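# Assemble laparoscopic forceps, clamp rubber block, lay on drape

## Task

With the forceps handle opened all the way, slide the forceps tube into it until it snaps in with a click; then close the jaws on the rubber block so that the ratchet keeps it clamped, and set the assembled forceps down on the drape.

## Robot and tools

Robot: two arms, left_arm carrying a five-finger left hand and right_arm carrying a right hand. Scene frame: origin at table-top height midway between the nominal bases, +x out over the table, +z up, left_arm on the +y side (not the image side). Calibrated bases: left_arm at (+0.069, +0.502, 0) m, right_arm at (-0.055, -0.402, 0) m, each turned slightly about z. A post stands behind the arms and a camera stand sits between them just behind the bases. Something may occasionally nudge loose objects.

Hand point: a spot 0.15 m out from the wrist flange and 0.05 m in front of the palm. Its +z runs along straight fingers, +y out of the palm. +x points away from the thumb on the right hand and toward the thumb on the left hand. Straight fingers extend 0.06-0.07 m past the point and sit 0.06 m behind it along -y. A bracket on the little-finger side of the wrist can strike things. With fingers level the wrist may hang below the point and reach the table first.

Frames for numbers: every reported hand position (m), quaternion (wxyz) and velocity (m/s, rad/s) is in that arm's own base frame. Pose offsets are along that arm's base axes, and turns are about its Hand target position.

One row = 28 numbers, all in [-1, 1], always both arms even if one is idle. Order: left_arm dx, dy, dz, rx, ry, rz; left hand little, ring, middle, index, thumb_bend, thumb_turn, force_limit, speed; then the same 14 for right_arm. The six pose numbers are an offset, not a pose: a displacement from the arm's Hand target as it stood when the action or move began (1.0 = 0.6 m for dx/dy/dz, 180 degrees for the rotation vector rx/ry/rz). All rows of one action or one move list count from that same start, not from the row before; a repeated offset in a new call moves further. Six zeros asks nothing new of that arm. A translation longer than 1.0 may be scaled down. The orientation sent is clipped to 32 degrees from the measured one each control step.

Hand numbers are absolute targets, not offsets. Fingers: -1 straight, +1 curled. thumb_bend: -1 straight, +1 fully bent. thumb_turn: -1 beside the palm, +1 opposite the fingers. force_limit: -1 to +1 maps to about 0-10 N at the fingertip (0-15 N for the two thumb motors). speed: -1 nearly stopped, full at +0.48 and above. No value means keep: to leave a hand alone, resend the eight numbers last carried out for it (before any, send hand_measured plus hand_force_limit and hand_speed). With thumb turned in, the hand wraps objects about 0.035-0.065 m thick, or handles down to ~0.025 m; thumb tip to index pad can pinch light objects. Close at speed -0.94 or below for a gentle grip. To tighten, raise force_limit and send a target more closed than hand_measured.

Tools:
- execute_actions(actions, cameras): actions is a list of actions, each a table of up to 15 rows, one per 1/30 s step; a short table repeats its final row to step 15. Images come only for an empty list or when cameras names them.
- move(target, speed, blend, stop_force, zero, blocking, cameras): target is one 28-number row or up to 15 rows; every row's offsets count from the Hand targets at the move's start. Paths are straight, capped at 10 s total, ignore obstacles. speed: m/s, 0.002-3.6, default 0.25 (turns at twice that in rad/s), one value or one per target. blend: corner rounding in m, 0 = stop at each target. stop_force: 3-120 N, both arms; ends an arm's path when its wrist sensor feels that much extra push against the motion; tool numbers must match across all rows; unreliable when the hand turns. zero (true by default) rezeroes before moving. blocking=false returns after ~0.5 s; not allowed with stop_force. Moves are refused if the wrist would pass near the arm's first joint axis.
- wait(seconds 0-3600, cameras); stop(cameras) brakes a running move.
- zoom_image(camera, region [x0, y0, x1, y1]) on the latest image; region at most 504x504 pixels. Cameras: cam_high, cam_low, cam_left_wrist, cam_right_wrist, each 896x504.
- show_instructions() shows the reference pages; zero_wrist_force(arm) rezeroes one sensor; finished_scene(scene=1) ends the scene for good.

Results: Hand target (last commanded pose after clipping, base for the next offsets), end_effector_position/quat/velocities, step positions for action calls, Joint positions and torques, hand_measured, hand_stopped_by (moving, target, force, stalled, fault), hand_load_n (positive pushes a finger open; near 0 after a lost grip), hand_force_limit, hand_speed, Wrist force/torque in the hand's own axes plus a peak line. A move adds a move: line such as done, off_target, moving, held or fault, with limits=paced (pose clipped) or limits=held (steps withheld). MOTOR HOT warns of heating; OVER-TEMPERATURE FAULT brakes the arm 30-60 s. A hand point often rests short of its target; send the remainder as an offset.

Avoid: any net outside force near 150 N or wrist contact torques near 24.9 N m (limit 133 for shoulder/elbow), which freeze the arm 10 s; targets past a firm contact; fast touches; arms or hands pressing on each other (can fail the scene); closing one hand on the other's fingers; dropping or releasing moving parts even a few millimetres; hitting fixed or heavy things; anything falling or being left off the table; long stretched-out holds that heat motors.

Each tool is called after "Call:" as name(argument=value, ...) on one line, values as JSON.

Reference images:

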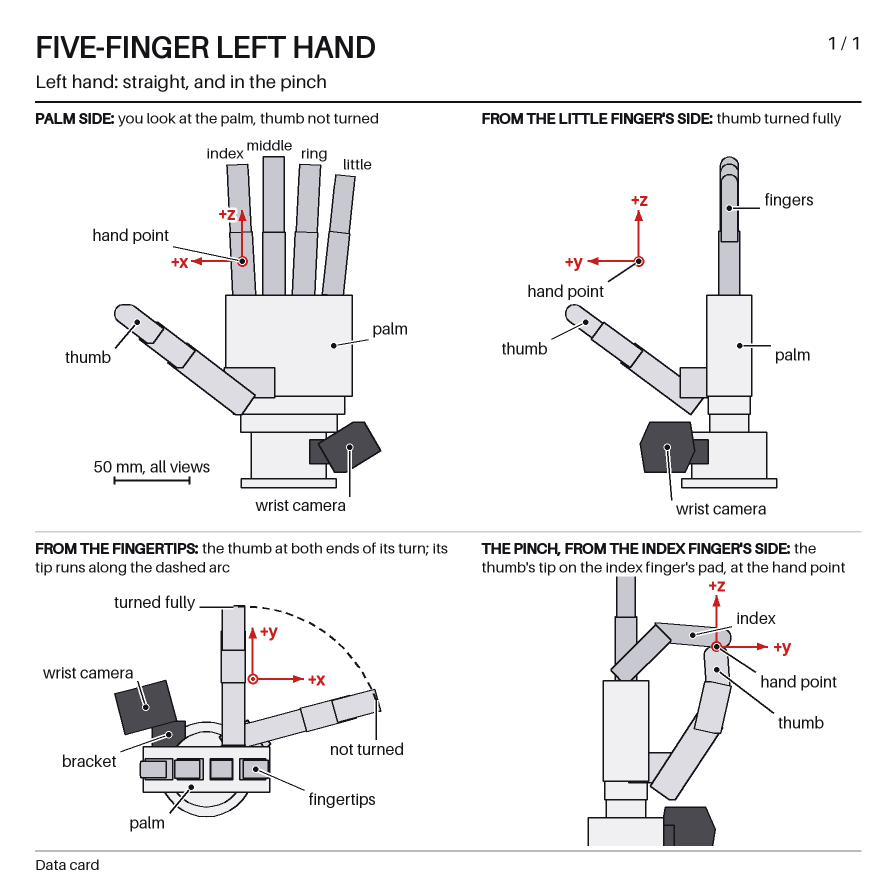

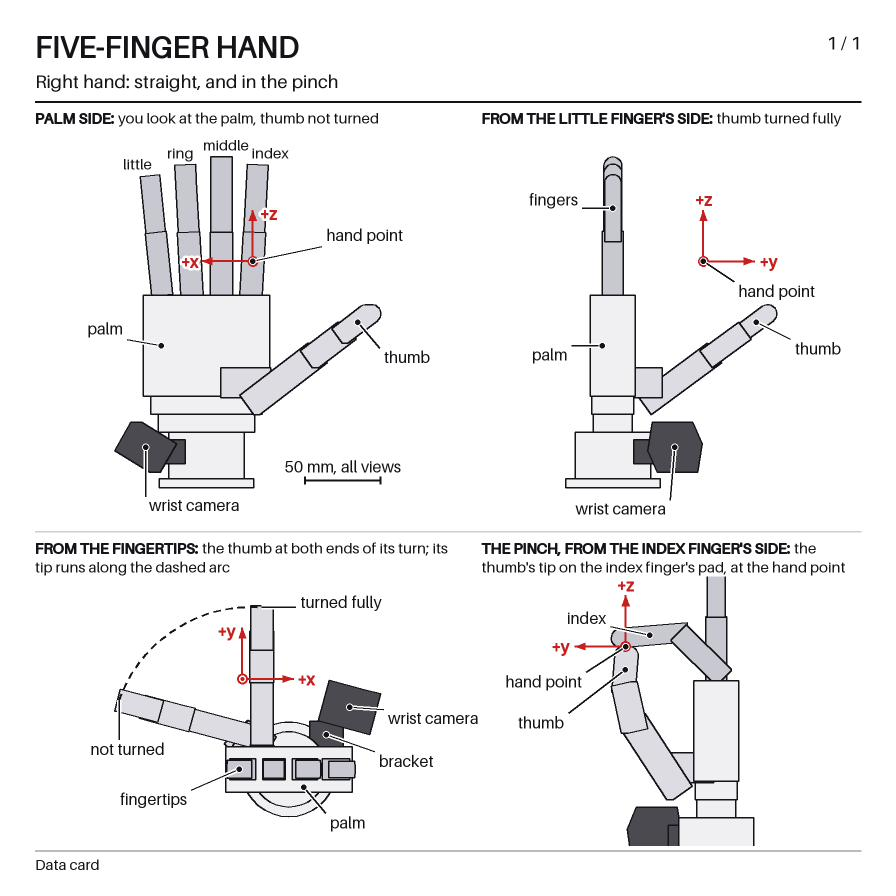

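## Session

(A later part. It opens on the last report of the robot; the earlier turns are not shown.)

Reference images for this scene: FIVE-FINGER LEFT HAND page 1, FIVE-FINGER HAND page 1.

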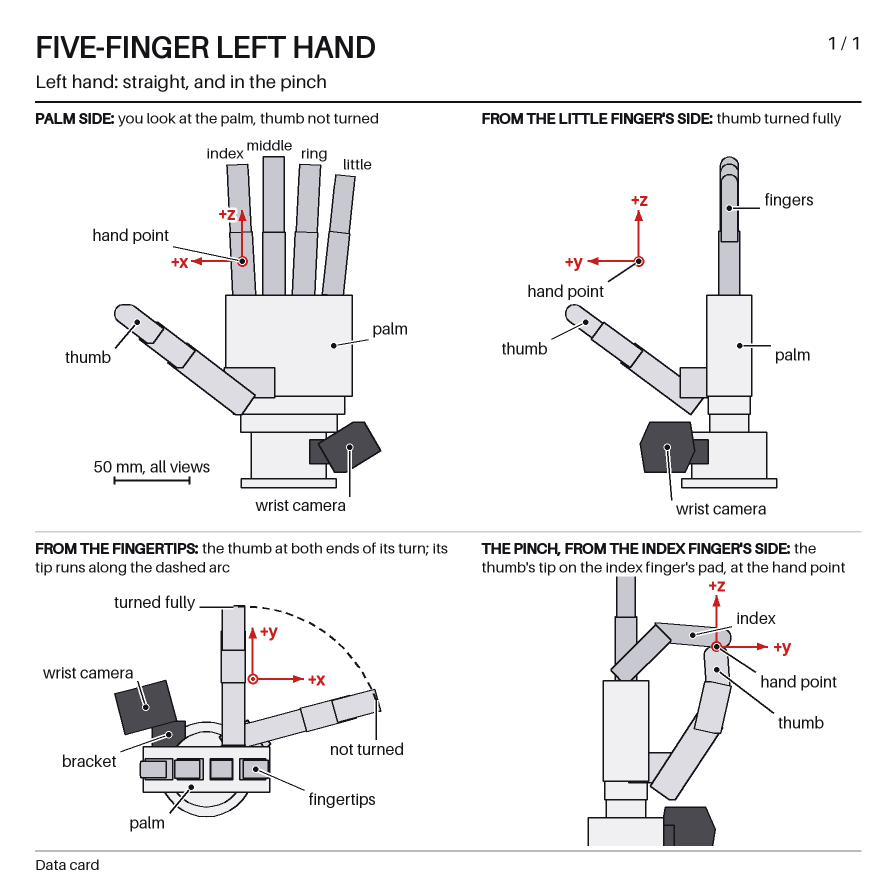

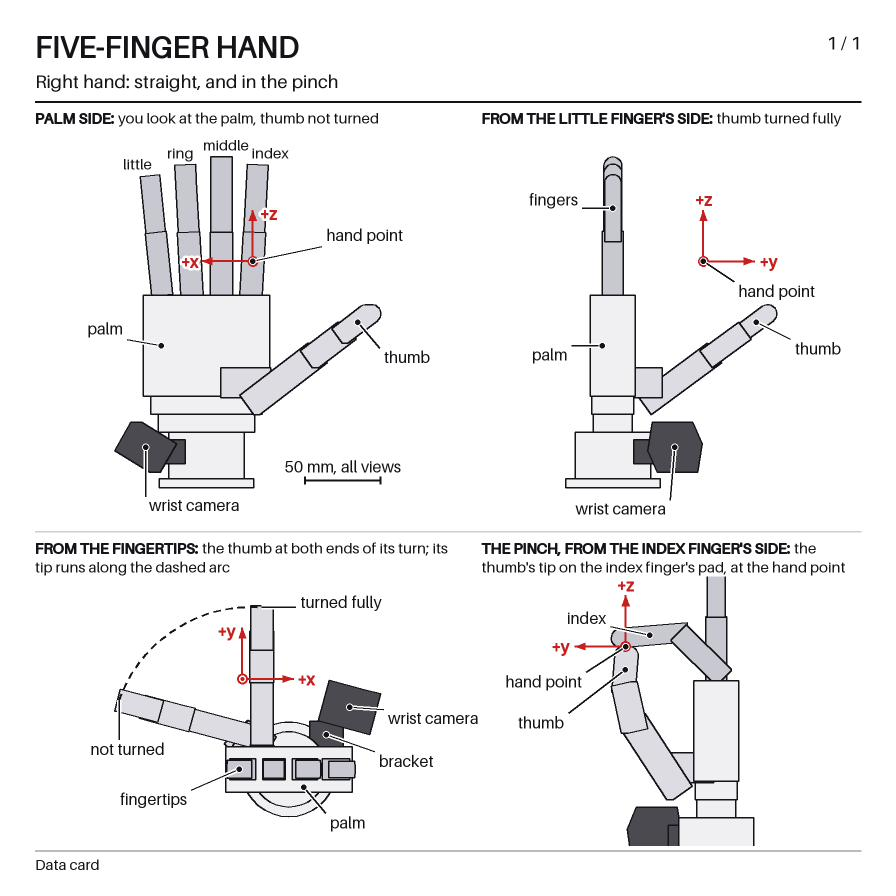

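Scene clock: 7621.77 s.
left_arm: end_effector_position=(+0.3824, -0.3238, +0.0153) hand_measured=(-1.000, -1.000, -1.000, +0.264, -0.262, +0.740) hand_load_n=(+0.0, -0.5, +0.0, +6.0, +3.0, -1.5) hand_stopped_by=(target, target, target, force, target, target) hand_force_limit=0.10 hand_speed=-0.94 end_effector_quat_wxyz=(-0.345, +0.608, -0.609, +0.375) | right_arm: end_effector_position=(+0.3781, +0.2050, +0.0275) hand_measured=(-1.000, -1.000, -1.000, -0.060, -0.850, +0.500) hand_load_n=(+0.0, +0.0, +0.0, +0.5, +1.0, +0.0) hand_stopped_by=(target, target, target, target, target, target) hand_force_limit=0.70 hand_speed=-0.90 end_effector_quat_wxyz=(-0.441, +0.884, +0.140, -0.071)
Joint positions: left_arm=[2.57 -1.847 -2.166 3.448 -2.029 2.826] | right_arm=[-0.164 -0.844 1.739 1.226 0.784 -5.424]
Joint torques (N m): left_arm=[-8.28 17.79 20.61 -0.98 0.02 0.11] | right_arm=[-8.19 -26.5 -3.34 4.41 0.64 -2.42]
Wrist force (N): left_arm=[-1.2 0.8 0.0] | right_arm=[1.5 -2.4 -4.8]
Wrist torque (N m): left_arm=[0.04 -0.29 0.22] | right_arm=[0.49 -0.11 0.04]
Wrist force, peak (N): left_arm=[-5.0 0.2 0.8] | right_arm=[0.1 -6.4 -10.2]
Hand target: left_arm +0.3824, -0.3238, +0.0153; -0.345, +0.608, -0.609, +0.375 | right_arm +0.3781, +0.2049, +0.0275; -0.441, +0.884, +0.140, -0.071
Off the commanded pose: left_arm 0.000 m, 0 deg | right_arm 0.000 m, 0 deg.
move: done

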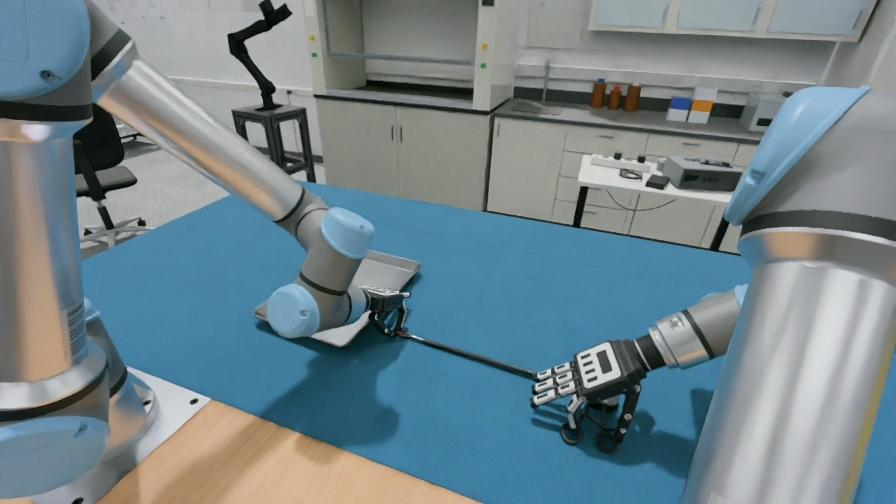

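Call:
move(target=[0,0,0,0,0,0,-1,-1,-1,0.5,-0.26,0.74,0.1,-0.94,0.0005,-0.002,0,0,0,0,-1,-1,-1,-0.1,-0.85,0.5,0.7,-0.9], speed=0.01, cameras=["cam_low"])

Call:
zoom_image(camera="cam_low", region=[560, 380, 660, 460])

Call:
zoom_image(camera="cam_low", region=[378, 314, 418, 349])

Scene clock: 7629.67 s.
left_arm: end_effector_position=(+0.3824, -0.3238, +0.0153) hand_measured=(-1.000, -1.000, -1.000, +0.264, -0.262, +0.740) hand_load_n=(+0.0, +0.0, +0.0, +6.0, +3.0, -1.0) hand_stopped_by=(target, target, target, force, target, target) hand_force_limit=0.10 hand_speed=-0.94 end_effector_quat_wxyz=(-0.345, +0.608, -0.609, +0.375) | right_arm: end_effector_position=(+0.3783, +0.2038, +0.0275) hand_measured=(-1.000, -1.000, -1.000, -0.100, -0.850, +0.500) hand_load_n=(+0.0, +0.0, +0.0, +0.0, +0.0, +0.0) hand_stopped_by=(target, target, target, target, target, target) hand_force_limit=0.70 hand_speed=-0.90 end_effector_quat_wxyz=(-0.441, +0.884, +0.140, -0.071)
Joint positions: left_arm=[2.57 -1.847 -2.166 3.448 -2.029 2.826] | right_arm=[-0.167 -0.843 1.739 1.228 0.785 -5.427]
Joint torques (N m): left_arm=[-8.84 17.7 20.62 -0.7 0.2 0.17] | right_arm=[-8.62 -27.91 -15.89 4.82 0.52 -2.33]
Wrist force (N): left_arm=[0.6 1.3 -0.2] | right_arm=[1.2 -0.3 -2.6]
Wrist torque (N m): left_arm=[0.08 -0.35 0.22] | right_arm=[0.65 -0.01 0.03]
Wrist force, peak (N): left_arm=[-1.5 1.2 0.0] | right_arm=[1.0 -2.2 -5.2]
Hand target: left_arm +0.3824, -0.3238, +0.0153; -0.345, +0.608, -0.609, +0.375 | right_arm +0.3784, +0.2037, +0.0275; -0.441, +0.884, +0.140, -0.071
Off the commanded pose: left_arm 0.000 m, 0 deg | right_arm 0.000 m, 0 deg.
move: done

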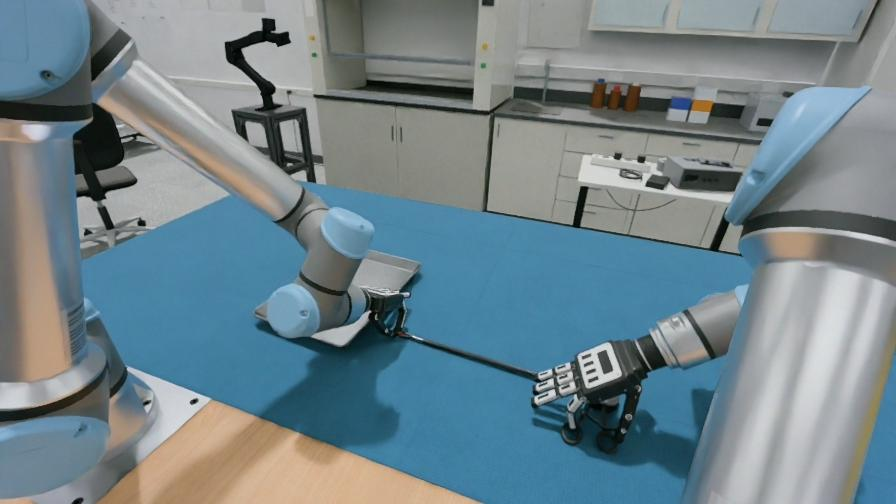

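Scaled by 5.040 from the camera's image (finer frame: 1280x720).

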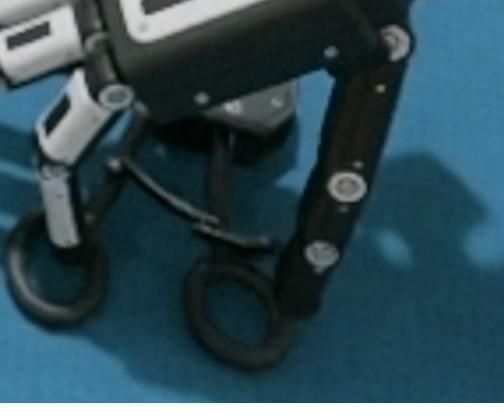

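Scaled by 12.600 from the camera's image (finer frame: 1280x720).

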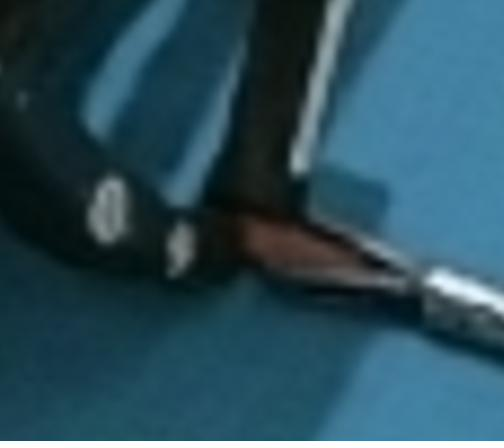

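Call:
move(target=[0,0,0,0,0,0,-1,-1,-1,0.5,-0.26,0.74,0.1,-0.94,0,-0.003,0,0,0,0,-1,-1,-1,-0.1,-0.85,0.5,0.7,-0.9], speed=0.01, stop_force=4)

Call:
move(target=[0,0,0,0,0,0,-1,-1,-1,0.5,-0.26,0.74,0.1,-0.94,0,-0.002,0,0,0,0,-1,-1,-1,-0.1,-0.85,0.5,0.7,-0.9], speed=0.01, stop_force=4, cameras=["cam_low"])

Call:
zoom_image(camera="cam_low", region=[560, 380, 660, 460])

Scene clock: 7648.50 s.
left_arm: end_effector_position=(+0.3824, -0.3238, +0.0153) hand_measured=(-1.000, -1.000, -1.000, +0.264, -0.262, +0.740) hand_load_n=(+0.0, -0.5, +0.0, +5.5, +3.5, -1.5) hand_stopped_by=(target, target, target, force, target, target) hand_force_limit=0.10 hand_speed=-0.94 end_effector_quat_wxyz=(-0.345, +0.608, -0.609, +0.375) | right_arm: end_effector_position=(+0.3784, +0.2019, +0.0275) hand_measured=(-1.000, -1.000, -1.000, -0.100, -0.850, +0.500) hand_load_n=(+0.0, +0.0, +0.0, +0.0, +0.0, +0.0) hand_stopped_by=(target, target, target, target, target, target) hand_force_limit=0.70 hand_speed=-0.90 end_effector_quat_wxyz=(-0.441, +0.884, +0.140, -0.071)
Joint positions: left_arm=[2.57 -1.847 -2.166 3.448 -2.029 2.826] | right_arm=[-0.171 -0.843 1.741 1.23 0.788 -5.432]
Joint torques (N m): left_arm=[-9.49 17.56 19.91 -0.66 -0.22 0.2] | right_arm=[-8.67 -48.29 -3.91 4.78 0.66 -2.35]
Wrist force (N): left_arm=[0.9 1.3 -0.2] | right_arm=[0.9 -0.5 -2.7]
Wrist torque (N m): left_arm=[0.08 -0.37 0.21] | right_arm=[0.66 0.02 0.02]
Wrist force, peak (N): left_arm=[0.8 1.8 -0.1] | right_arm=[1.2 -0.5 -3.1]
Hand target: left_arm +0.3824, -0.3238, +0.0153; -0.345, +0.608, -0.609, +0.375 | right_arm +0.3784, +0.2019, +0.0275; -0.441, +0.884, +0.140, -0.071
Off the commanded pose: left_arm 0.000 m, 0 deg | right_arm 0.000 m, 0 deg.
move: done

Scene clock: 7649.63 s.
left_arm: end_effector_position=(+0.3824, -0.3238, +0.0153) hand_measured=(-1.000, -1.000, -1.000, +0.264, -0.262, +0.740) hand_load_n=(+0.0, +0.0, +0.0, +5.5, +3.0, -1.0) hand_stopped_by=(target, target, target, force, target, target) hand_force_limit=0.10 hand_speed=-0.94 end_effector_quat_wxyz=(-0.345, +0.608, -0.609, +0.375) | right_arm: end_effector_position=(+0.3784, +0.2007, +0.0275) hand_measured=(-1.000, -1.000, -1.000, -0.100, -0.850, +0.500) hand_load_n=(+0.0, -0.5, +0.0, +1.0, +0.0, +0.0) hand_stopped_by=(target, target, target, target, target, target) hand_force_limit=0.70 hand_speed=-0.90 end_effector_quat_wxyz=(-0.441, +0.884, +0.140, -0.071)
Joint positions: left_arm=[2.57 -1.847 -2.166 3.448 -2.029 2.826] | right_arm=[-0.174 -0.844 1.741 1.231 0.789 -5.435]
Joint torques (N m): left_arm=[-9.74 16.45 20.4 -0.93 0.11 0.46] | right_arm=[-9.02 -50.01 -3.8 4.69 0.78 -2.32]
Wrist force (N): left_arm=[1.1 1.5 -0.2] | right_arm=[1.2 -1.5 -2.4]
Wrist torque (N m): left_arm=[0.09 -0.33 0.19] | right_arm=[0.60 -0.02 0.02]
Wrist force, peak (N): left_arm=[1.4 2.1 0.1] | right_arm=[1.2 -1.4 -2.8]
Hand target: left_arm +0.3824, -0.3238, +0.0153; -0.345, +0.608, -0.609, +0.375 | right_arm +0.3784, +0.2007, +0.0275; -0.441, +0.884, +0.140, -0.071
Off the commanded pose: left_arm 0.000 m, 0 deg | right_arm 0.000 m, 0 deg.
move: done

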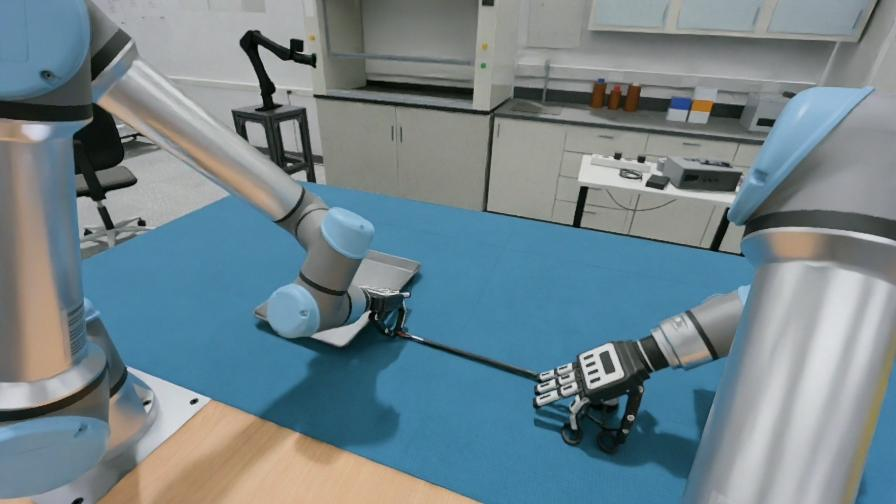

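Scaled by 5.040 from the camera's image (finer frame: 1280x720).

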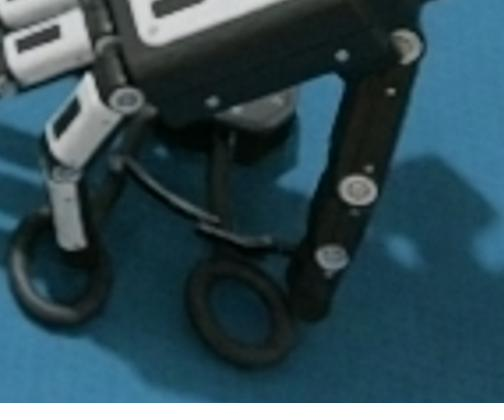

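Call:
move(target=[0,0,0,0,0,0,-1,-1,-1,0.5,-0.26,0.74,0.1,-0.94,0,-0.002,0,0,0,0,-1,-1,-1,-0.1,-0.85,0.5,0.7,-0.9], speed=0.005, stop_force=4, cameras=["cam_low"])

Call:
zoom_image(camera="cam_low", region=[560, 380, 660, 460])

Call:
zoom_image(camera="cam_low", region=[378, 314, 418, 349])

Scene clock: 7657.47 s.
left_arm: end_effector_position=(+0.3824, -0.3238, +0.0153) hand_measured=(-1.000, -1.000, -1.000, +0.264, -0.262, +0.740) hand_load_n=(+0.0, +0.0, +0.0, +5.5, +3.5, -1.5) hand_stopped_by=(target, target, target, force, target, target) hand_force_limit=0.10 hand_speed=-0.94 end_effector_quat_wxyz=(-0.345, +0.608, -0.609, +0.375) | right_arm: end_effector_position=(+0.3784, +0.1995, +0.0275) hand_measured=(-1.000, -1.000, -1.000, -0.100, -0.850, +0.500) hand_load_n=(+0.0, +0.0, +0.0, +1.5, +0.5, +0.0) hand_stopped_by=(target, target, target, target, target, target) hand_force_limit=0.70 hand_speed=-0.90 end_effector_quat_wxyz=(-0.441, +0.884, +0.140, -0.071)
Joint positions: left_arm=[2.57 -1.847 -2.166 3.448 -2.029 2.826] | right_arm=[-0.176 -0.844 1.742 1.233 0.79 -5.438]
Joint torques (N m): left_arm=[-7.97 17.05 20.96 -0.88 -0.15 0.2] | right_arm=[-8.83 -50.17 -4.12 4.61 0.92 -2.37]
Wrist force (N): left_arm=[1.7 1.8 -0.3] | right_arm=[1.3 -2.1 -2.4]
Wrist torque (N m): left_arm=[0.11 -0.36 0.19] | right_arm=[0.61 -0.04 0.02]
Wrist force, peak (N): left_arm=[2.2 1.8 -0.7] | right_arm=[1.3 -2.5 -2.4]
Hand target: left_arm +0.3824, -0.3238, +0.0153; -0.345, +0.608, -0.609, +0.375 | right_arm +0.3784, +0.1995, +0.0275; -0.441, +0.884, +0.140, -0.071
Off the commanded pose: left_arm 0.000 m, 0 deg | right_arm 0.000 m, 0 deg.
move: done

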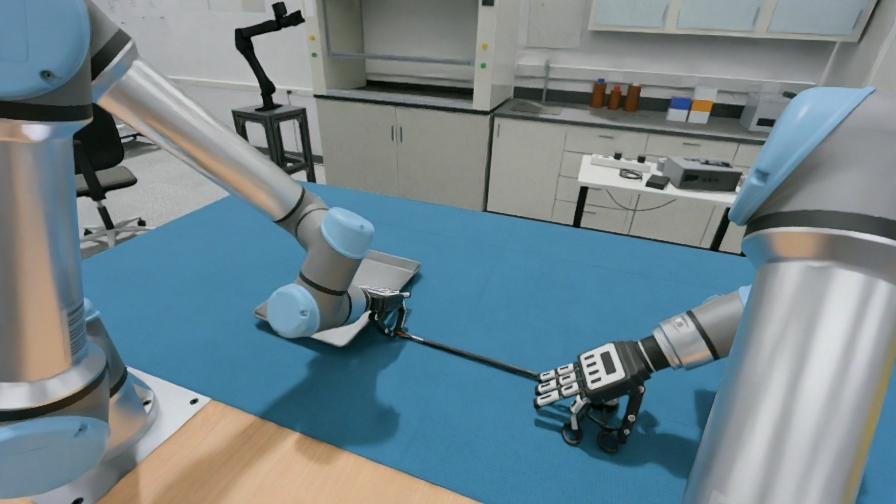

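Scaled by 5.040 from the camera's image (finer frame: 1280x720).

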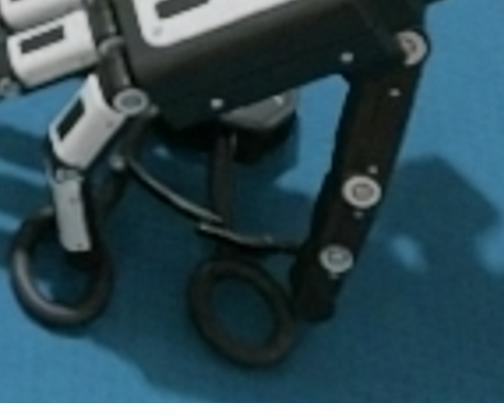

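Scaled by 12.600 from the camera's image (finer frame: 1280x720).

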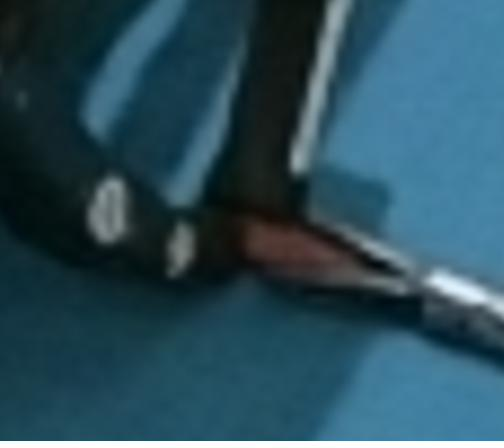

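Call:
move(target=[0,0,0,0,0,0,-1,-1,-1,0.5,-0.26,0.74,0.1,-0.94,-0.0003,0.0012,0,0,0,0,-1,-1,-1,-0.07,-0.85,0.5,0.8,-0.9], speed=0.005, stop_force=8, cameras=["cam_low"])

Call:
zoom_image(camera="cam_low", region=[560, 380, 660, 460])

Scene clock: 7695.80 s.
left_arm: end_effector_position=(+0.3824, -0.3238, +0.0153) hand_measured=(-1.000, -1.000, -1.000, +0.264, -0.262, +0.740) hand_load_n=(+0.0, +0.0, +0.0, +5.5, +3.5, -1.0) hand_stopped_by=(target, target, target, force, target, target) hand_force_limit=0.10 hand_speed=-0.94 end_effector_quat_wxyz=(-0.345, +0.608, -0.609, +0.375) | right_arm: end_effector_position=(+0.3782, +0.2003, +0.0275) hand_measured=(-1.000, -1.000, -1.000, -0.070, -0.850, +0.500) hand_load_n=(+0.0, +0.0, +0.0, +0.0, +0.5, +0.0) hand_stopped_by=(target, target, target, target, target, target) hand_force_limit=0.80 hand_speed=-0.90 end_effector_quat_wxyz=(-0.441, +0.884, +0.140, -0.071)
Joint positions: left_arm=[2.57 -1.847 -2.166 3.448 -2.029 2.826] | right_arm=[-0.175 -0.844 1.742 1.232 0.79 -5.436]
Joint torques (N m): left_arm=[-8.85 17.48 20.61 -0.84 0.09 0.48] | right_arm=[7.45 -50.14 -3.73 -0.1 -2.4 2.18]
Wrist force (N): left_arm=[1.8 1.6 -0.2] | right_arm=[1.0 -0.7 -3.9]
Wrist torque (N m): left_arm=[0.07 -0.34 0.20] | right_arm=[0.68 0.00 -0.10]
Wrist force, peak (N): left_arm=[2.4 2.2 -0.8] | right_arm=[1.0 -0.7 -3.9]
Hand target: left_arm +0.3824, -0.3238, +0.0153; -0.345, +0.608, -0.609, +0.375 | right_arm +0.3782, +0.2003, +0.0275; -0.441, +0.884, +0.140, -0.071
Off the commanded pose: left_arm 0.000 m, 0 deg | right_arm 0.000 m, 0 deg.
move: done

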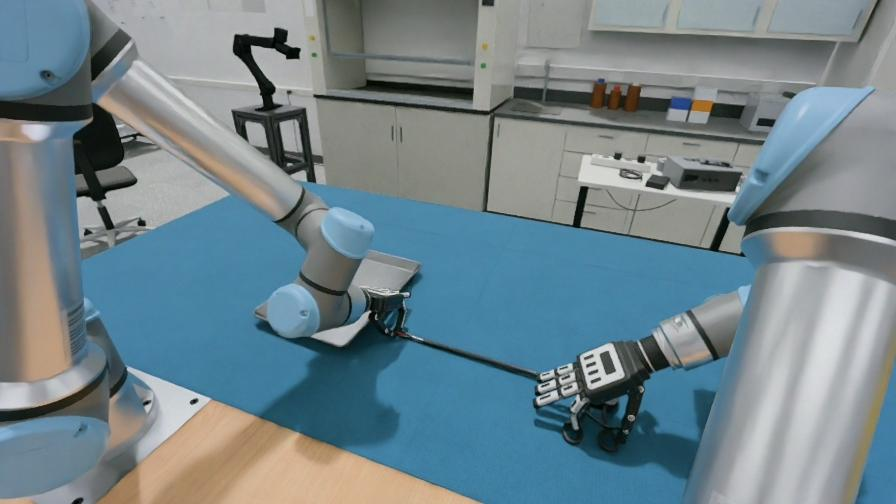

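Scaled by 5.040 from the camera's image (finer frame: 1280x720).

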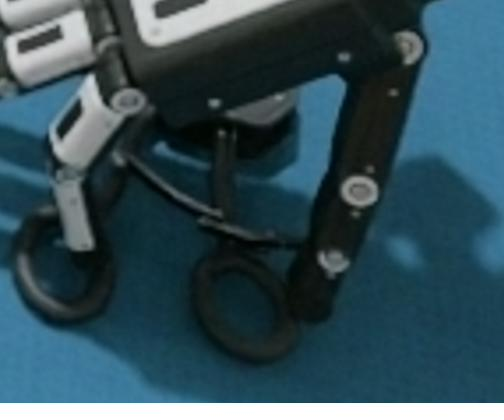

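Call:
move(target=[0,0,0,0,0,0,-1,-1,-1,0.5,-0.26,0.74,0.1,-0.94,-0.0003,0.002,0,0,0,0,-1,-1,-1,-0.04,-0.85,0.5,0.8,-0.9], speed=0.005, stop_force=8, cameras=["cam_low"])

Call:
zoom_image(camera="cam_low", region=[560, 380, 660, 460])

Scene clock: 7703.40 s.
left_arm: end_effector_position=(+0.3824, -0.3238, +0.0153) hand_measured=(-1.000, -1.000, -1.000, +0.264, -0.262, +0.740) hand_load_n=(+0.0, +0.0, +0.0, +5.0, +3.5, -1.0) hand_stopped_by=(target, target, target, force, target, target) hand_force_limit=0.10 hand_speed=-0.94 end_effector_quat_wxyz=(-0.345, +0.608, -0.609, +0.375) | right_arm: end_effector_position=(+0.3780, +0.2015, +0.0275) hand_measured=(-1.000, -1.000, -1.000, -0.040, -0.850, +0.500) hand_load_n=(+0.0, +0.0, +0.0, +0.5, +2.0, +0.0) hand_stopped_by=(target, target, target, target, target, target) hand_force_limit=0.80 hand_speed=-0.90 end_effector_quat_wxyz=(-0.441, +0.884, +0.140, -0.071)
Joint positions: left_arm=[2.57 -1.847 -2.166 3.448 -2.029 2.826] | right_arm=[-0.172 -0.844 1.742 1.23 0.788 -5.433]
Joint torques (N m): left_arm=[-8.96 17.17 19.39 -0.82 0.02 0.37] | right_arm=[7.41 -48.95 -15.78 -0.54 -2.27 2.08]
Wrist force (N): left_arm=[1.9 1.7 -0.5] | right_arm=[-0.3 -2.5 -5.6]
Wrist torque (N m): left_arm=[0.11 -0.36 0.20] | right_arm=[0.65 0.10 -0.15]
Wrist force, peak (N): left_arm=[2.4 1.9 -0.5] | right_arm=[-0.2 -2.6 -5.9]
Hand target: left_arm +0.3824, -0.3238, +0.0153; -0.345, +0.608, -0.609, +0.375 | right_arm +0.3780, +0.2015, +0.0275; -0.441, +0.884, +0.140, -0.071
Off the commanded pose: left_arm 0.000 m, 0 deg | right_arm 0.000 m, 0 deg.
move: done

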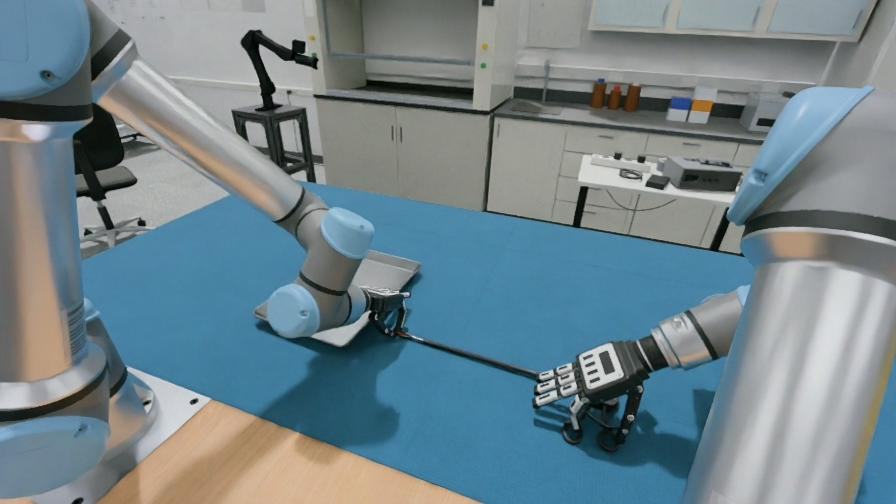

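Scaled by 5.040 from the camera's image (finer frame: 1280x720).

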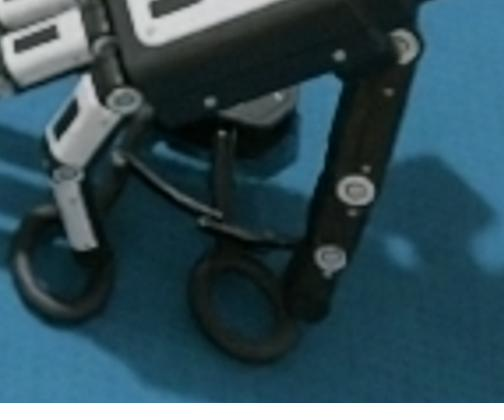

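Call:
move(target=[0,0,0,0,0,0,-1,-1,-1,0.5,-0.26,0.74,0.1,-0.94,-0.0003,0.002,0,0,0,0,-1,-1,-1,-0.01,-0.85,0.5,0.8,-0.9], speed=0.005, stop_force=8)

Call:
move(target=[0,0,0,0,0,0,-1,-1,-1,0.5,-0.26,0.74,0.1,-0.94,-0.0003,0.002,0,0,0,0,-1,-1,-1,0.02,-0.85,0.5,0.8,-0.9], speed=0.005, stop_force=8, cameras=["cam_low"])

Call:
zoom_image(camera="cam_low", region=[560, 380, 660, 460])

Call:
zoom_image(camera="cam_low", region=[378, 314, 418, 349])

Scene clock: 7712.00 s.
left_arm: end_effector_position=(+0.3824, -0.3238, +0.0153) hand_measured=(-1.000, -1.000, -1.000, +0.264, -0.262, +0.740) hand_load_n=(+0.0, +0.0, +0.0, +5.5, +3.5, -1.0) hand_stopped_by=(target, target, target, force, target, target) hand_force_limit=0.10 hand_speed=-0.94 end_effector_quat_wxyz=(-0.345, +0.608, -0.609, +0.375) | right_arm: end_effector_position=(+0.3778, +0.2027, +0.0275) hand_measured=(-1.000, -1.000, -1.000, -0.010, -0.852, +0.500) hand_load_n=(+0.0, +0.0, +0.5, +1.0, +4.0, +0.0) hand_stopped_by=(target, target, target, target, target, target) hand_force_limit=0.80 hand_speed=-0.90 end_effector_quat_wxyz=(-0.441, +0.884, +0.140, -0.071)
Joint positions: left_arm=[2.57 -1.847 -2.166 3.448 -2.029 2.826] | right_arm=[-0.17 -0.844 1.742 1.228 0.787 -5.43]
Joint torques (N m): left_arm=[-8.93 17.52 21.58 -0.91 -0.09 0.55] | right_arm=[7.55 -48.75 -15.22 -0.95 -2.3 2.05]
Wrist force (N): left_arm=[1.7 1.7 -0.5] | right_arm=[-0.9 -3.7 -8.3]
Wrist torque (N m): left_arm=[0.13 -0.35 0.19] | right_arm=[0.71 0.14 -0.16]
Wrist force, peak (N): left_arm=[2.0 2.0 -0.3] | right_arm=[-0.7 -4.2 -8.3]
Hand target: left_arm +0.3824, -0.3238, +0.0153; -0.345, +0.608, -0.609, +0.375 | right_arm +0.3778, +0.2027, +0.0275; -0.441, +0.884, +0.140, -0.071
Off the commanded pose: left_arm 0.000 m, 0 deg | right_arm 0.000 m, 0 deg.
move: done

Scene clock: 7713.17 s.
left_arm: end_effector_position=(+0.3824, -0.3238, +0.0153) hand_measured=(-1.000, -1.000, -1.000, +0.264, -0.262, +0.740) hand_load_n=(+0.0, +0.0, +0.0, +5.5, +3.5, -1.5) hand_stopped_by=(target, target, target, force, target, target) hand_force_limit=0.10 hand_speed=-0.94 end_effector_quat_wxyz=(-0.345, +0.608, -0.609, +0.375) | right_arm: end_effector_position=(+0.3777, +0.2039, +0.0275) hand_measured=(-1.000, -1.000, -1.000, +0.020, -0.852, +0.500) hand_load_n=(+0.0, +0.0, +0.0, +0.0, +5.0, +0.0) hand_stopped_by=(target, target, target, target, target, target) hand_force_limit=0.80 hand_speed=-0.90 end_effector_quat_wxyz=(-0.441, +0.884, +0.140, -0.071)
Joint positions: left_arm=[2.57 -1.847 -2.166 3.448 -2.029 2.826] | right_arm=[-0.167 -0.845 1.742 1.227 0.786 -5.427]
Joint torques (N m): left_arm=[-9.23 15.91 21.87 -0.82 0.03 0.53] | right_arm=[7.87 -47.82 -14.93 -1.25 -1.98 1.97]
Wrist force (N): left_arm=[0.7 1.7 -0.5] | right_arm=[-0.5 -4.7 -10.0]
Wrist torque (N m): left_arm=[0.12 -0.25 0.16] | right_arm=[0.63 0.13 -0.16]
Wrist force, peak (N): left_arm=[1.8 2.1 -0.3] | right_arm=[-1.5 -6.9 -9.1]
Hand target: left_arm +0.3824, -0.3238, +0.0153; -0.345, +0.608, -0.609, +0.375 | right_arm +0.3777, +0.2039, +0.0275; -0.441, +0.884, +0.140, -0.071
Off the commanded pose: left_arm 0.000 m, 0 deg | right_arm 0.000 m, 0 deg.
move: done

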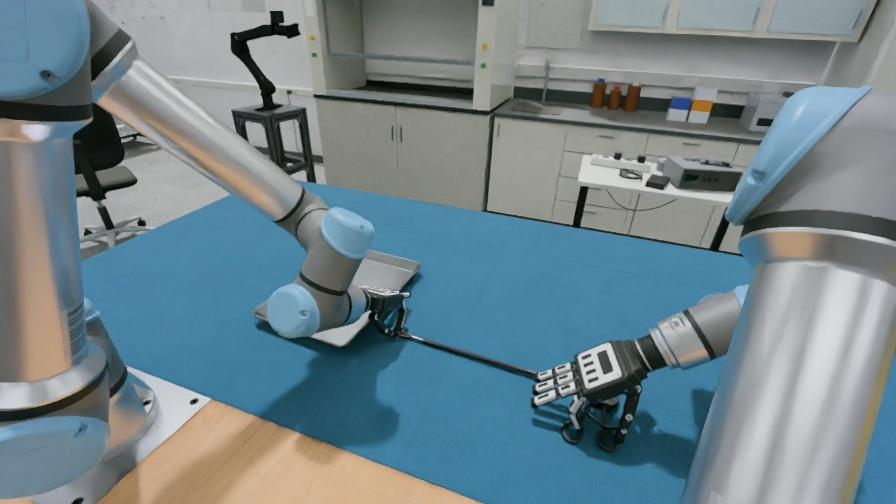

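Scaled by 5.040 from the camera's image (finer frame: 1280x720).

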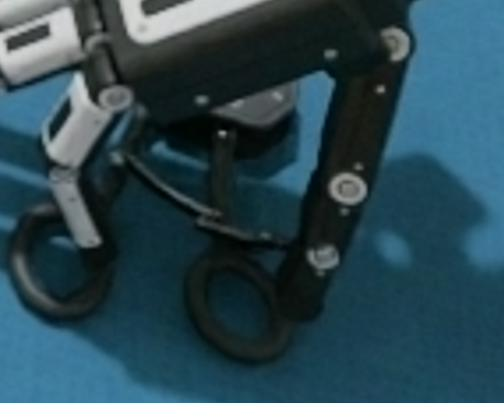

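Scaled by 12.600 from the camera's image (finer frame: 1280x720).

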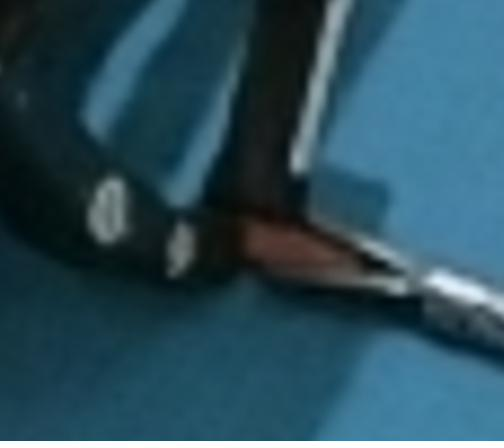

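Call:
move(target=[0,0,0,0,0,0,-1,-1,-1,0.5,-0.26,0.74,0.1,-0.94,-0.0003,0.0025,-0.0012,0,0,0,-1,-1,-1,0.05,-0.85,0.5,0.9,-0.9], speed=0.005, stop_force=8, cameras=["cam_low"])

Call:
zoom_image(camera="cam_low", region=[560, 380, 660, 460])

Scene clock: 7722.63 s.
left_arm: end_effector_position=(+0.3824, -0.3238, +0.0153) hand_measured=(-1.000, -1.000, -1.000, +0.264, -0.262, +0.740) hand_load_n=(+0.0, +0.0, +0.0, +5.5, +3.5, -1.5) hand_stopped_by=(target, target, target, force, target, target) hand_force_limit=0.10 hand_speed=-0.94 end_effector_quat_wxyz=(-0.345, +0.608, -0.609, +0.375) | right_arm: end_effector_position=(+0.3775, +0.2054, +0.0268) hand_measured=(-1.000, -1.000, -1.000, +0.050, -0.852, +0.500) hand_load_n=(+0.0, +0.0, +0.0, -1.0, +7.0, +0.0) hand_stopped_by=(target, target, target, target, target, target) hand_force_limit=0.90 hand_speed=-0.90 end_effector_quat_wxyz=(-0.441, +0.884, +0.140, -0.071)
Joint positions: left_arm=[2.57 -1.847 -2.166 3.448 -2.029 2.826] | right_arm=[-0.164 -0.843 1.741 1.223 0.784 -5.423]
Joint torques (N m): left_arm=[-7.6 17.3 20.46 -0.55 0.16 0.53] | right_arm=[9.03 -21.66 -14.93 -3.02 -2.25 1.76]
Wrist force (N): left_arm=[-0.5 0.7 0.0] | right_arm=[-3.1 -10.4 -18.9]
Wrist torque (N m): left_arm=[0.02 -0.20 0.18] | right_arm=[0.32 0.22 -0.20]
Wrist force, peak (N): left_arm=[0.8 2.0 -0.1] | right_arm=[-3.1 -10.4 -18.9]
Hand target: left_arm +0.3824, -0.3238, +0.0153; -0.345, +0.608, -0.609, +0.375 | right_arm +0.3775, +0.2054, +0.0268; -0.441, +0.884, +0.140, -0.071
Off the commanded pose: left_arm 0.000 m, 0 deg | right_arm 0.000 m, 0 deg.
move: done

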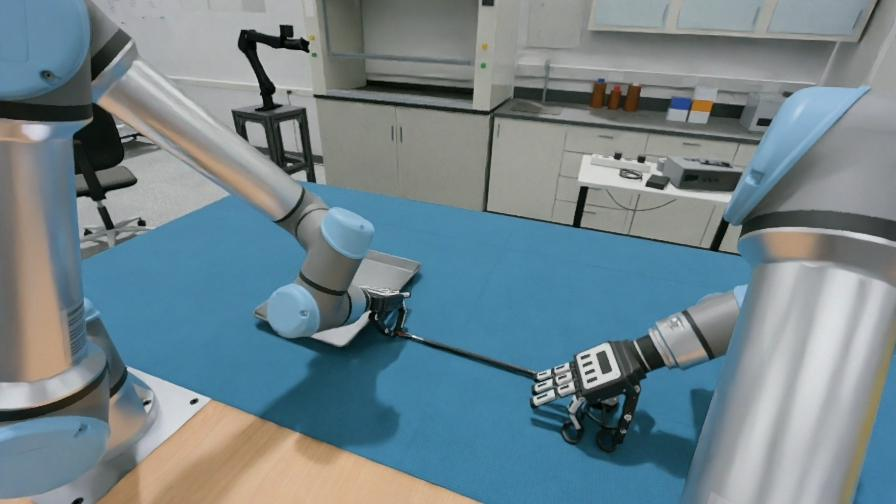

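Scaled by 5.040 from the camera's image (finer frame: 1280x720).

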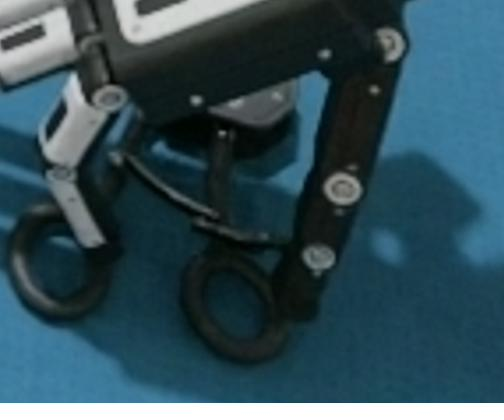

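Call:
move(target=[0,0,0,0,0,0,-1,-1,-1,0.5,-0.26,0.74,0.1,-0.94,-0.0003,0.0025,0.0012,0,0,0,-1,-1,-1,0.08,-0.85,0.5,0.9,-0.9], speed=0.005, stop_force=8, cameras=["cam_low"])

Call:
zoom_image(camera="cam_low", region=[560, 380, 660, 460])

Scene clock: 7728.90 s.
left_arm: end_effector_position=(+0.3824, -0.3238, +0.0153) hand_measured=(-1.000, -1.000, -1.000, +0.264, -0.262, +0.740) hand_load_n=(+0.0, +0.0, +0.0, +6.0, +3.0, -2.0) hand_stopped_by=(target, target, target, force, target, target) hand_force_limit=0.10 hand_speed=-0.94 end_effector_quat_wxyz=(-0.345, +0.608, -0.609, +0.375) | right_arm: end_effector_position=(+0.3773, +0.2069, +0.0275) hand_measured=(-1.000, -1.000, -1.000, +0.080, -0.852, +0.500) hand_load_n=(+0.0, +0.0, +0.0, -0.5, +7.0, +2.5) hand_stopped_by=(target, target, target, target, target, target) hand_force_limit=0.90 hand_speed=-0.90 end_effector_quat_wxyz=(-0.441, +0.884, +0.140, -0.071)
Joint positions: left_arm=[2.57 -1.847 -2.166 3.448 -2.029 2.826] | right_arm=[-0.16 -0.845 1.741 1.222 0.782 -5.419]
Joint torques (N m): left_arm=[-8.23 17.02 19.88 -0.71 -0.25 0.66] | right_arm=[9.22 -48.92 -15.09 -0.42 -3.47 2.06]
Wrist force (N): left_arm=[-5.2 0.0 0.4] | right_arm=[-1.0 1.0 -11.3]
Wrist torque (N m): left_arm=[-0.05 -0.04 0.18] | right_arm=[0.66 0.11 -0.03]
Wrist force, peak (N): left_arm=[-5.3 0.1 0.3] | right_arm=[-3.2 -10.8 -19.1]
Hand target: left_arm +0.3824, -0.3238, +0.0153; -0.345, +0.608, -0.609, +0.375 | right_arm +0.3773, +0.2069, +0.0275; -0.441, +0.884, +0.140, -0.071
Off the commanded pose: left_arm 0.000 m, 0 deg | right_arm 0.000 m, 0 deg.
move: done

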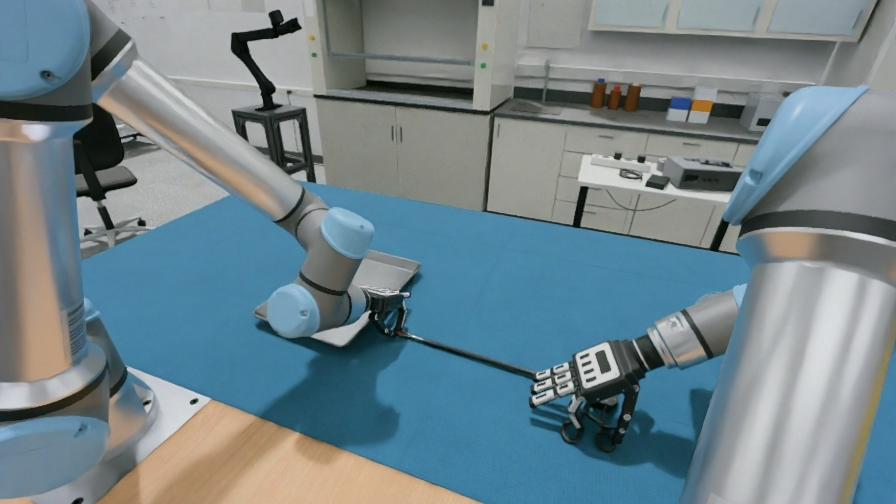

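Scaled by 5.040 from the camera's image (finer frame: 1280x720).

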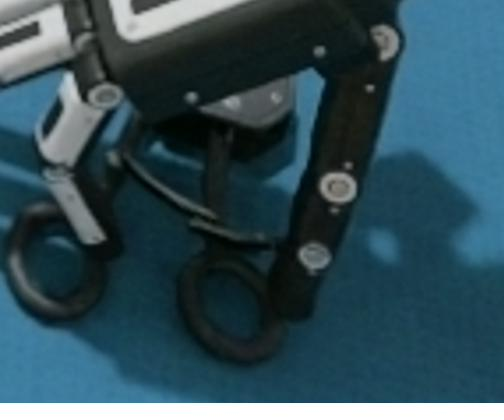

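Call:
move(target=[0,0,0,0,0,0,-1,-1,-1,0.5,-0.26,0.74,0.1,-0.94,0.0003,-0.0025,0,0,0,0,-1,-1,-1,0.03,-0.85,0.5,0.9,-0.9], speed=0.01)

Call:
move(target=[0,0,0,0,0,0,-1,-1,-1,0.5,-0.26,0.74,0.1,-0.94,0.0003,-0.0025,0,0,0,0,-1,-1,-1,-0.03,-0.85,0.5,0.9,-0.9], speed=0.01)

Call:
move(target=[0,0,0,0,0,0,-1,-1,-1,0.5,-0.26,0.74,0.1,-0.94,0.0003,-0.003,0,0,0,0,-1,-1,-1,-0.13,-0.85,0.5,0.9,-0.9], speed=0.01, cameras=["cam_low"])

Call:
zoom_image(camera="cam_low", region=[560, 380, 660, 460])

Call:
zoom_image(camera="cam_low", region=[378, 314, 418, 349])

Scene clock: 7752.87 s.
left_arm: end_effector_position=(+0.3824, -0.3238, +0.0153) hand_measured=(-1.000, -1.000, -1.000, +0.264, -0.262, +0.740) hand_load_n=(+0.0, +0.0, +0.0, +5.5, +3.5, -1.5) hand_stopped_by=(target, target, target, force, target, target) hand_force_limit=0.10 hand_speed=-0.94 end_effector_quat_wxyz=(-0.345, +0.608, -0.609, +0.375) | right_arm: end_effector_position=(+0.3775, +0.2054, +0.0276) hand_measured=(-1.000, -1.000, -1.000, +0.030, -0.852, +0.500) hand_load_n=(-0.5, +0.0, +0.0, -1.0, +3.5, +1.5) hand_stopped_by=(target, target, target, target, target, target) hand_force_limit=0.90 hand_speed=-0.90 end_effector_quat_wxyz=(-0.440, +0.884, +0.140, -0.071)
Joint positions: left_arm=[2.57 -1.847 -2.166 3.448 -2.029 2.826] | right_arm=[-0.164 -0.845 1.741 1.224 0.784 -5.423]
Joint torques (N m): left_arm=[-8.68 17.17 20.15 -0.87 -0.32 0.77] | right_arm=[-7.82 -25.75 -2.78 3.59 1.03 -2.6]
Wrist force (N): left_arm=[-3.9 0.1 0.2] | right_arm=[0.9 -5.8 -9.7]
Wrist torque (N m): left_arm=[-0.04 -0.13 0.21] | right_arm=[0.44 0.04 0.01]
Wrist force, peak (N): left_arm=[-5.5 0.0 0.3] | right_arm=[-0.6 -4.0 -10.8]
Hand target: left_arm +0.3824, -0.3238, +0.0153; -0.345, +0.608, -0.609, +0.375 | right_arm +0.3775, +0.2054, +0.0275; -0.441, +0.884, +0.140, -0.071
Off the commanded pose: left_arm 0.000 m, 0 deg | right_arm 0.000 m, 0 deg.
move: done

Scene clock: 7753.37 s.
left_arm: end_effector_position=(+0.3824, -0.3238, +0.0153) hand_measured=(-1.000, -1.000, -1.000, +0.264, -0.262, +0.740) hand_load_n=(+0.0, +0.0, +0.0, +5.5, +3.5, -1.5) hand_stopped_by=(target, target, target, force, target, target) hand_force_limit=0.10 hand_speed=-0.94 end_effector_quat_wxyz=(-0.345, +0.608, -0.609, +0.375) | right_arm: end_effector_position=(+0.3777, +0.2039, +0.0275) hand_measured=(-1.000, -1.000, -1.000, -0.030, -0.850, +0.500) hand_load_n=(+0.0, +0.0, +0.0, +0.5, +0.5, +0.5) hand_stopped_by=(target, target, target, target, target, target) hand_force_limit=0.90 hand_speed=-0.90 end_effector_quat_wxyz=(-0.440, +0.884, +0.140, -0.071)
Joint positions: left_arm=[2.57 -1.847 -2.166 3.448 -2.029 2.826] | right_arm=[-0.167 -0.845 1.742 1.227 0.785 -5.427]
Joint torques (N m): left_arm=[-8.63 17.41 20.64 -0.86 -0.11 0.71] | right_arm=[-8.04 -26 -3.25 3.88 0.93 -2.39]
Wrist force (N): left_arm=[-2.0 0.7 0.2] | right_arm=[0.4 -4.3 -6.3]
Wrist torque (N m): left_arm=[0.03 -0.23 0.20] | right_arm=[0.53 0.03 0.01]
Wrist force, peak (N): left_arm=[-3.9 0.1 0.1] | right_arm=[-0.7 -6.6 -10.6]
Hand target: left_arm +0.3824, -0.3238, +0.0153; -0.345, +0.608, -0.609, +0.375 | right_arm +0.3777, +0.2039, +0.0275; -0.441, +0.884, +0.140, -0.071
Off the commanded pose: left_arm 0.000 m, 0 deg | right_arm 0.000 m, 0 deg.
move: done

Scene clock: 7754.00 s.
left_arm: end_effector_position=(+0.3824, -0.3238, +0.0153) hand_measured=(-1.000, -1.000, -1.000, +0.264, -0.262, +0.740) hand_load_n=(+0.0, +0.0, -0.5, +5.5, +3.5, -1.0) hand_stopped_by=(target, target, target, force, target, target) hand_force_limit=0.10 hand_speed=-0.94 end_effector_quat_wxyz=(-0.345, +0.608, -0.609, +0.375) | right_arm: end_effector_position=(+0.3778, +0.2021, +0.0275) hand_measured=(-1.000, -1.000, -1.000, -0.130, -0.850, +0.500) hand_load_n=(+0.0, +0.0, +0.0, +0.0, +0.0, +0.0) hand_stopped_by=(target, target, target, target, target, target) hand_force_limit=0.90 hand_speed=-0.90 end_effector_quat_wxyz=(-0.441, +0.884, +0.140, -0.071)
Joint positions: left_arm=[2.57 -1.847 -2.166 3.448 -2.029 2.826] | right_arm=[-0.171 -0.844 1.742 1.229 0.788 -5.432]
Joint torques (N m): left_arm=[-8.89 16.74 21.08 -0.68 0 0.78] | right_arm=[-8.51 -27.76 -3.55 4.87 0.64 -2.36]
Wrist force (N): left_arm=[0.4 1.1 -0.1] | right_arm=[1.3 -0.2 -2.6]
Wrist torque (N m): left_arm=[0.05 -0.33 0.21] | right_arm=[0.68 -0.03 0.03]
Wrist force, peak (N): left_arm=[-2.0 0.8 -0.3] | right_arm=[0.8 -4.3 -6.2]
Hand target: left_arm +0.3824, -0.3238, +0.0153; -0.345, +0.608, -0.609, +0.375 | right_arm +0.3778, +0.2021, +0.0275; -0.441, +0.884, +0.140, -0.071
Off the commanded pose: left_arm 0.000 m, 0 deg | right_arm 0.000 m, 0 deg.
move: done

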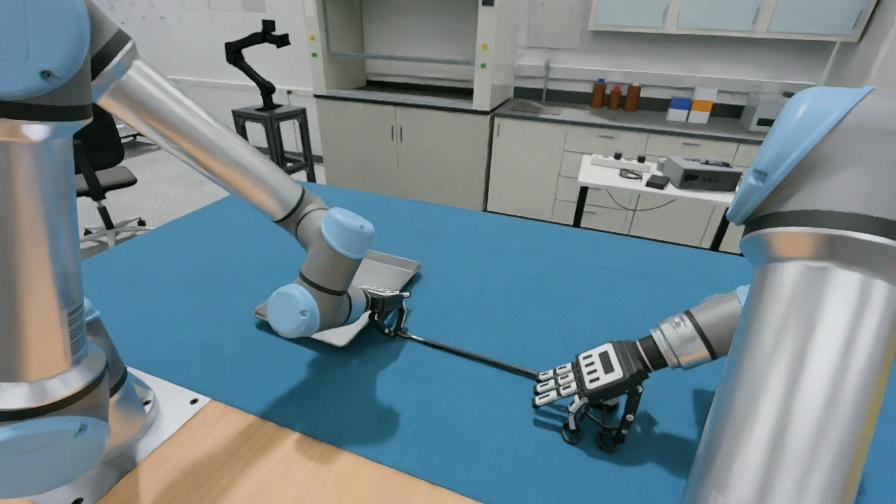

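Scaled by 5.040 from the camera's image (finer frame: 1280x720).

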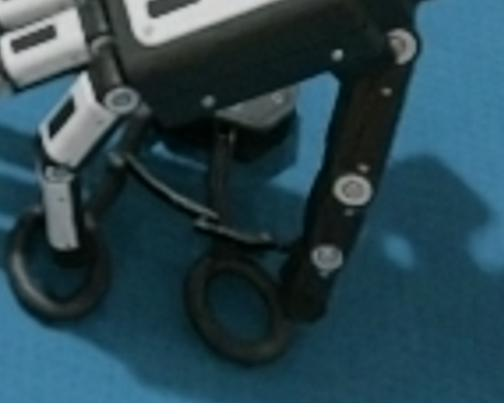

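Scaled by 12.600 from the camera's image (finer frame: 1280x720).

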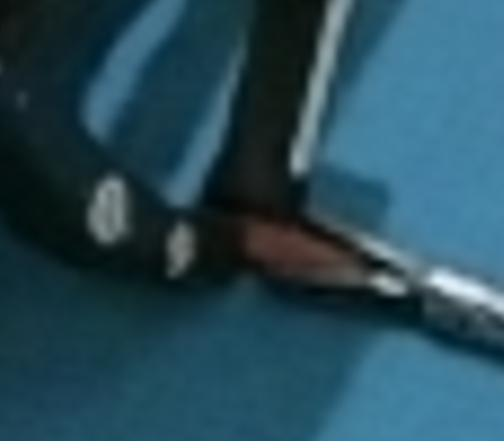

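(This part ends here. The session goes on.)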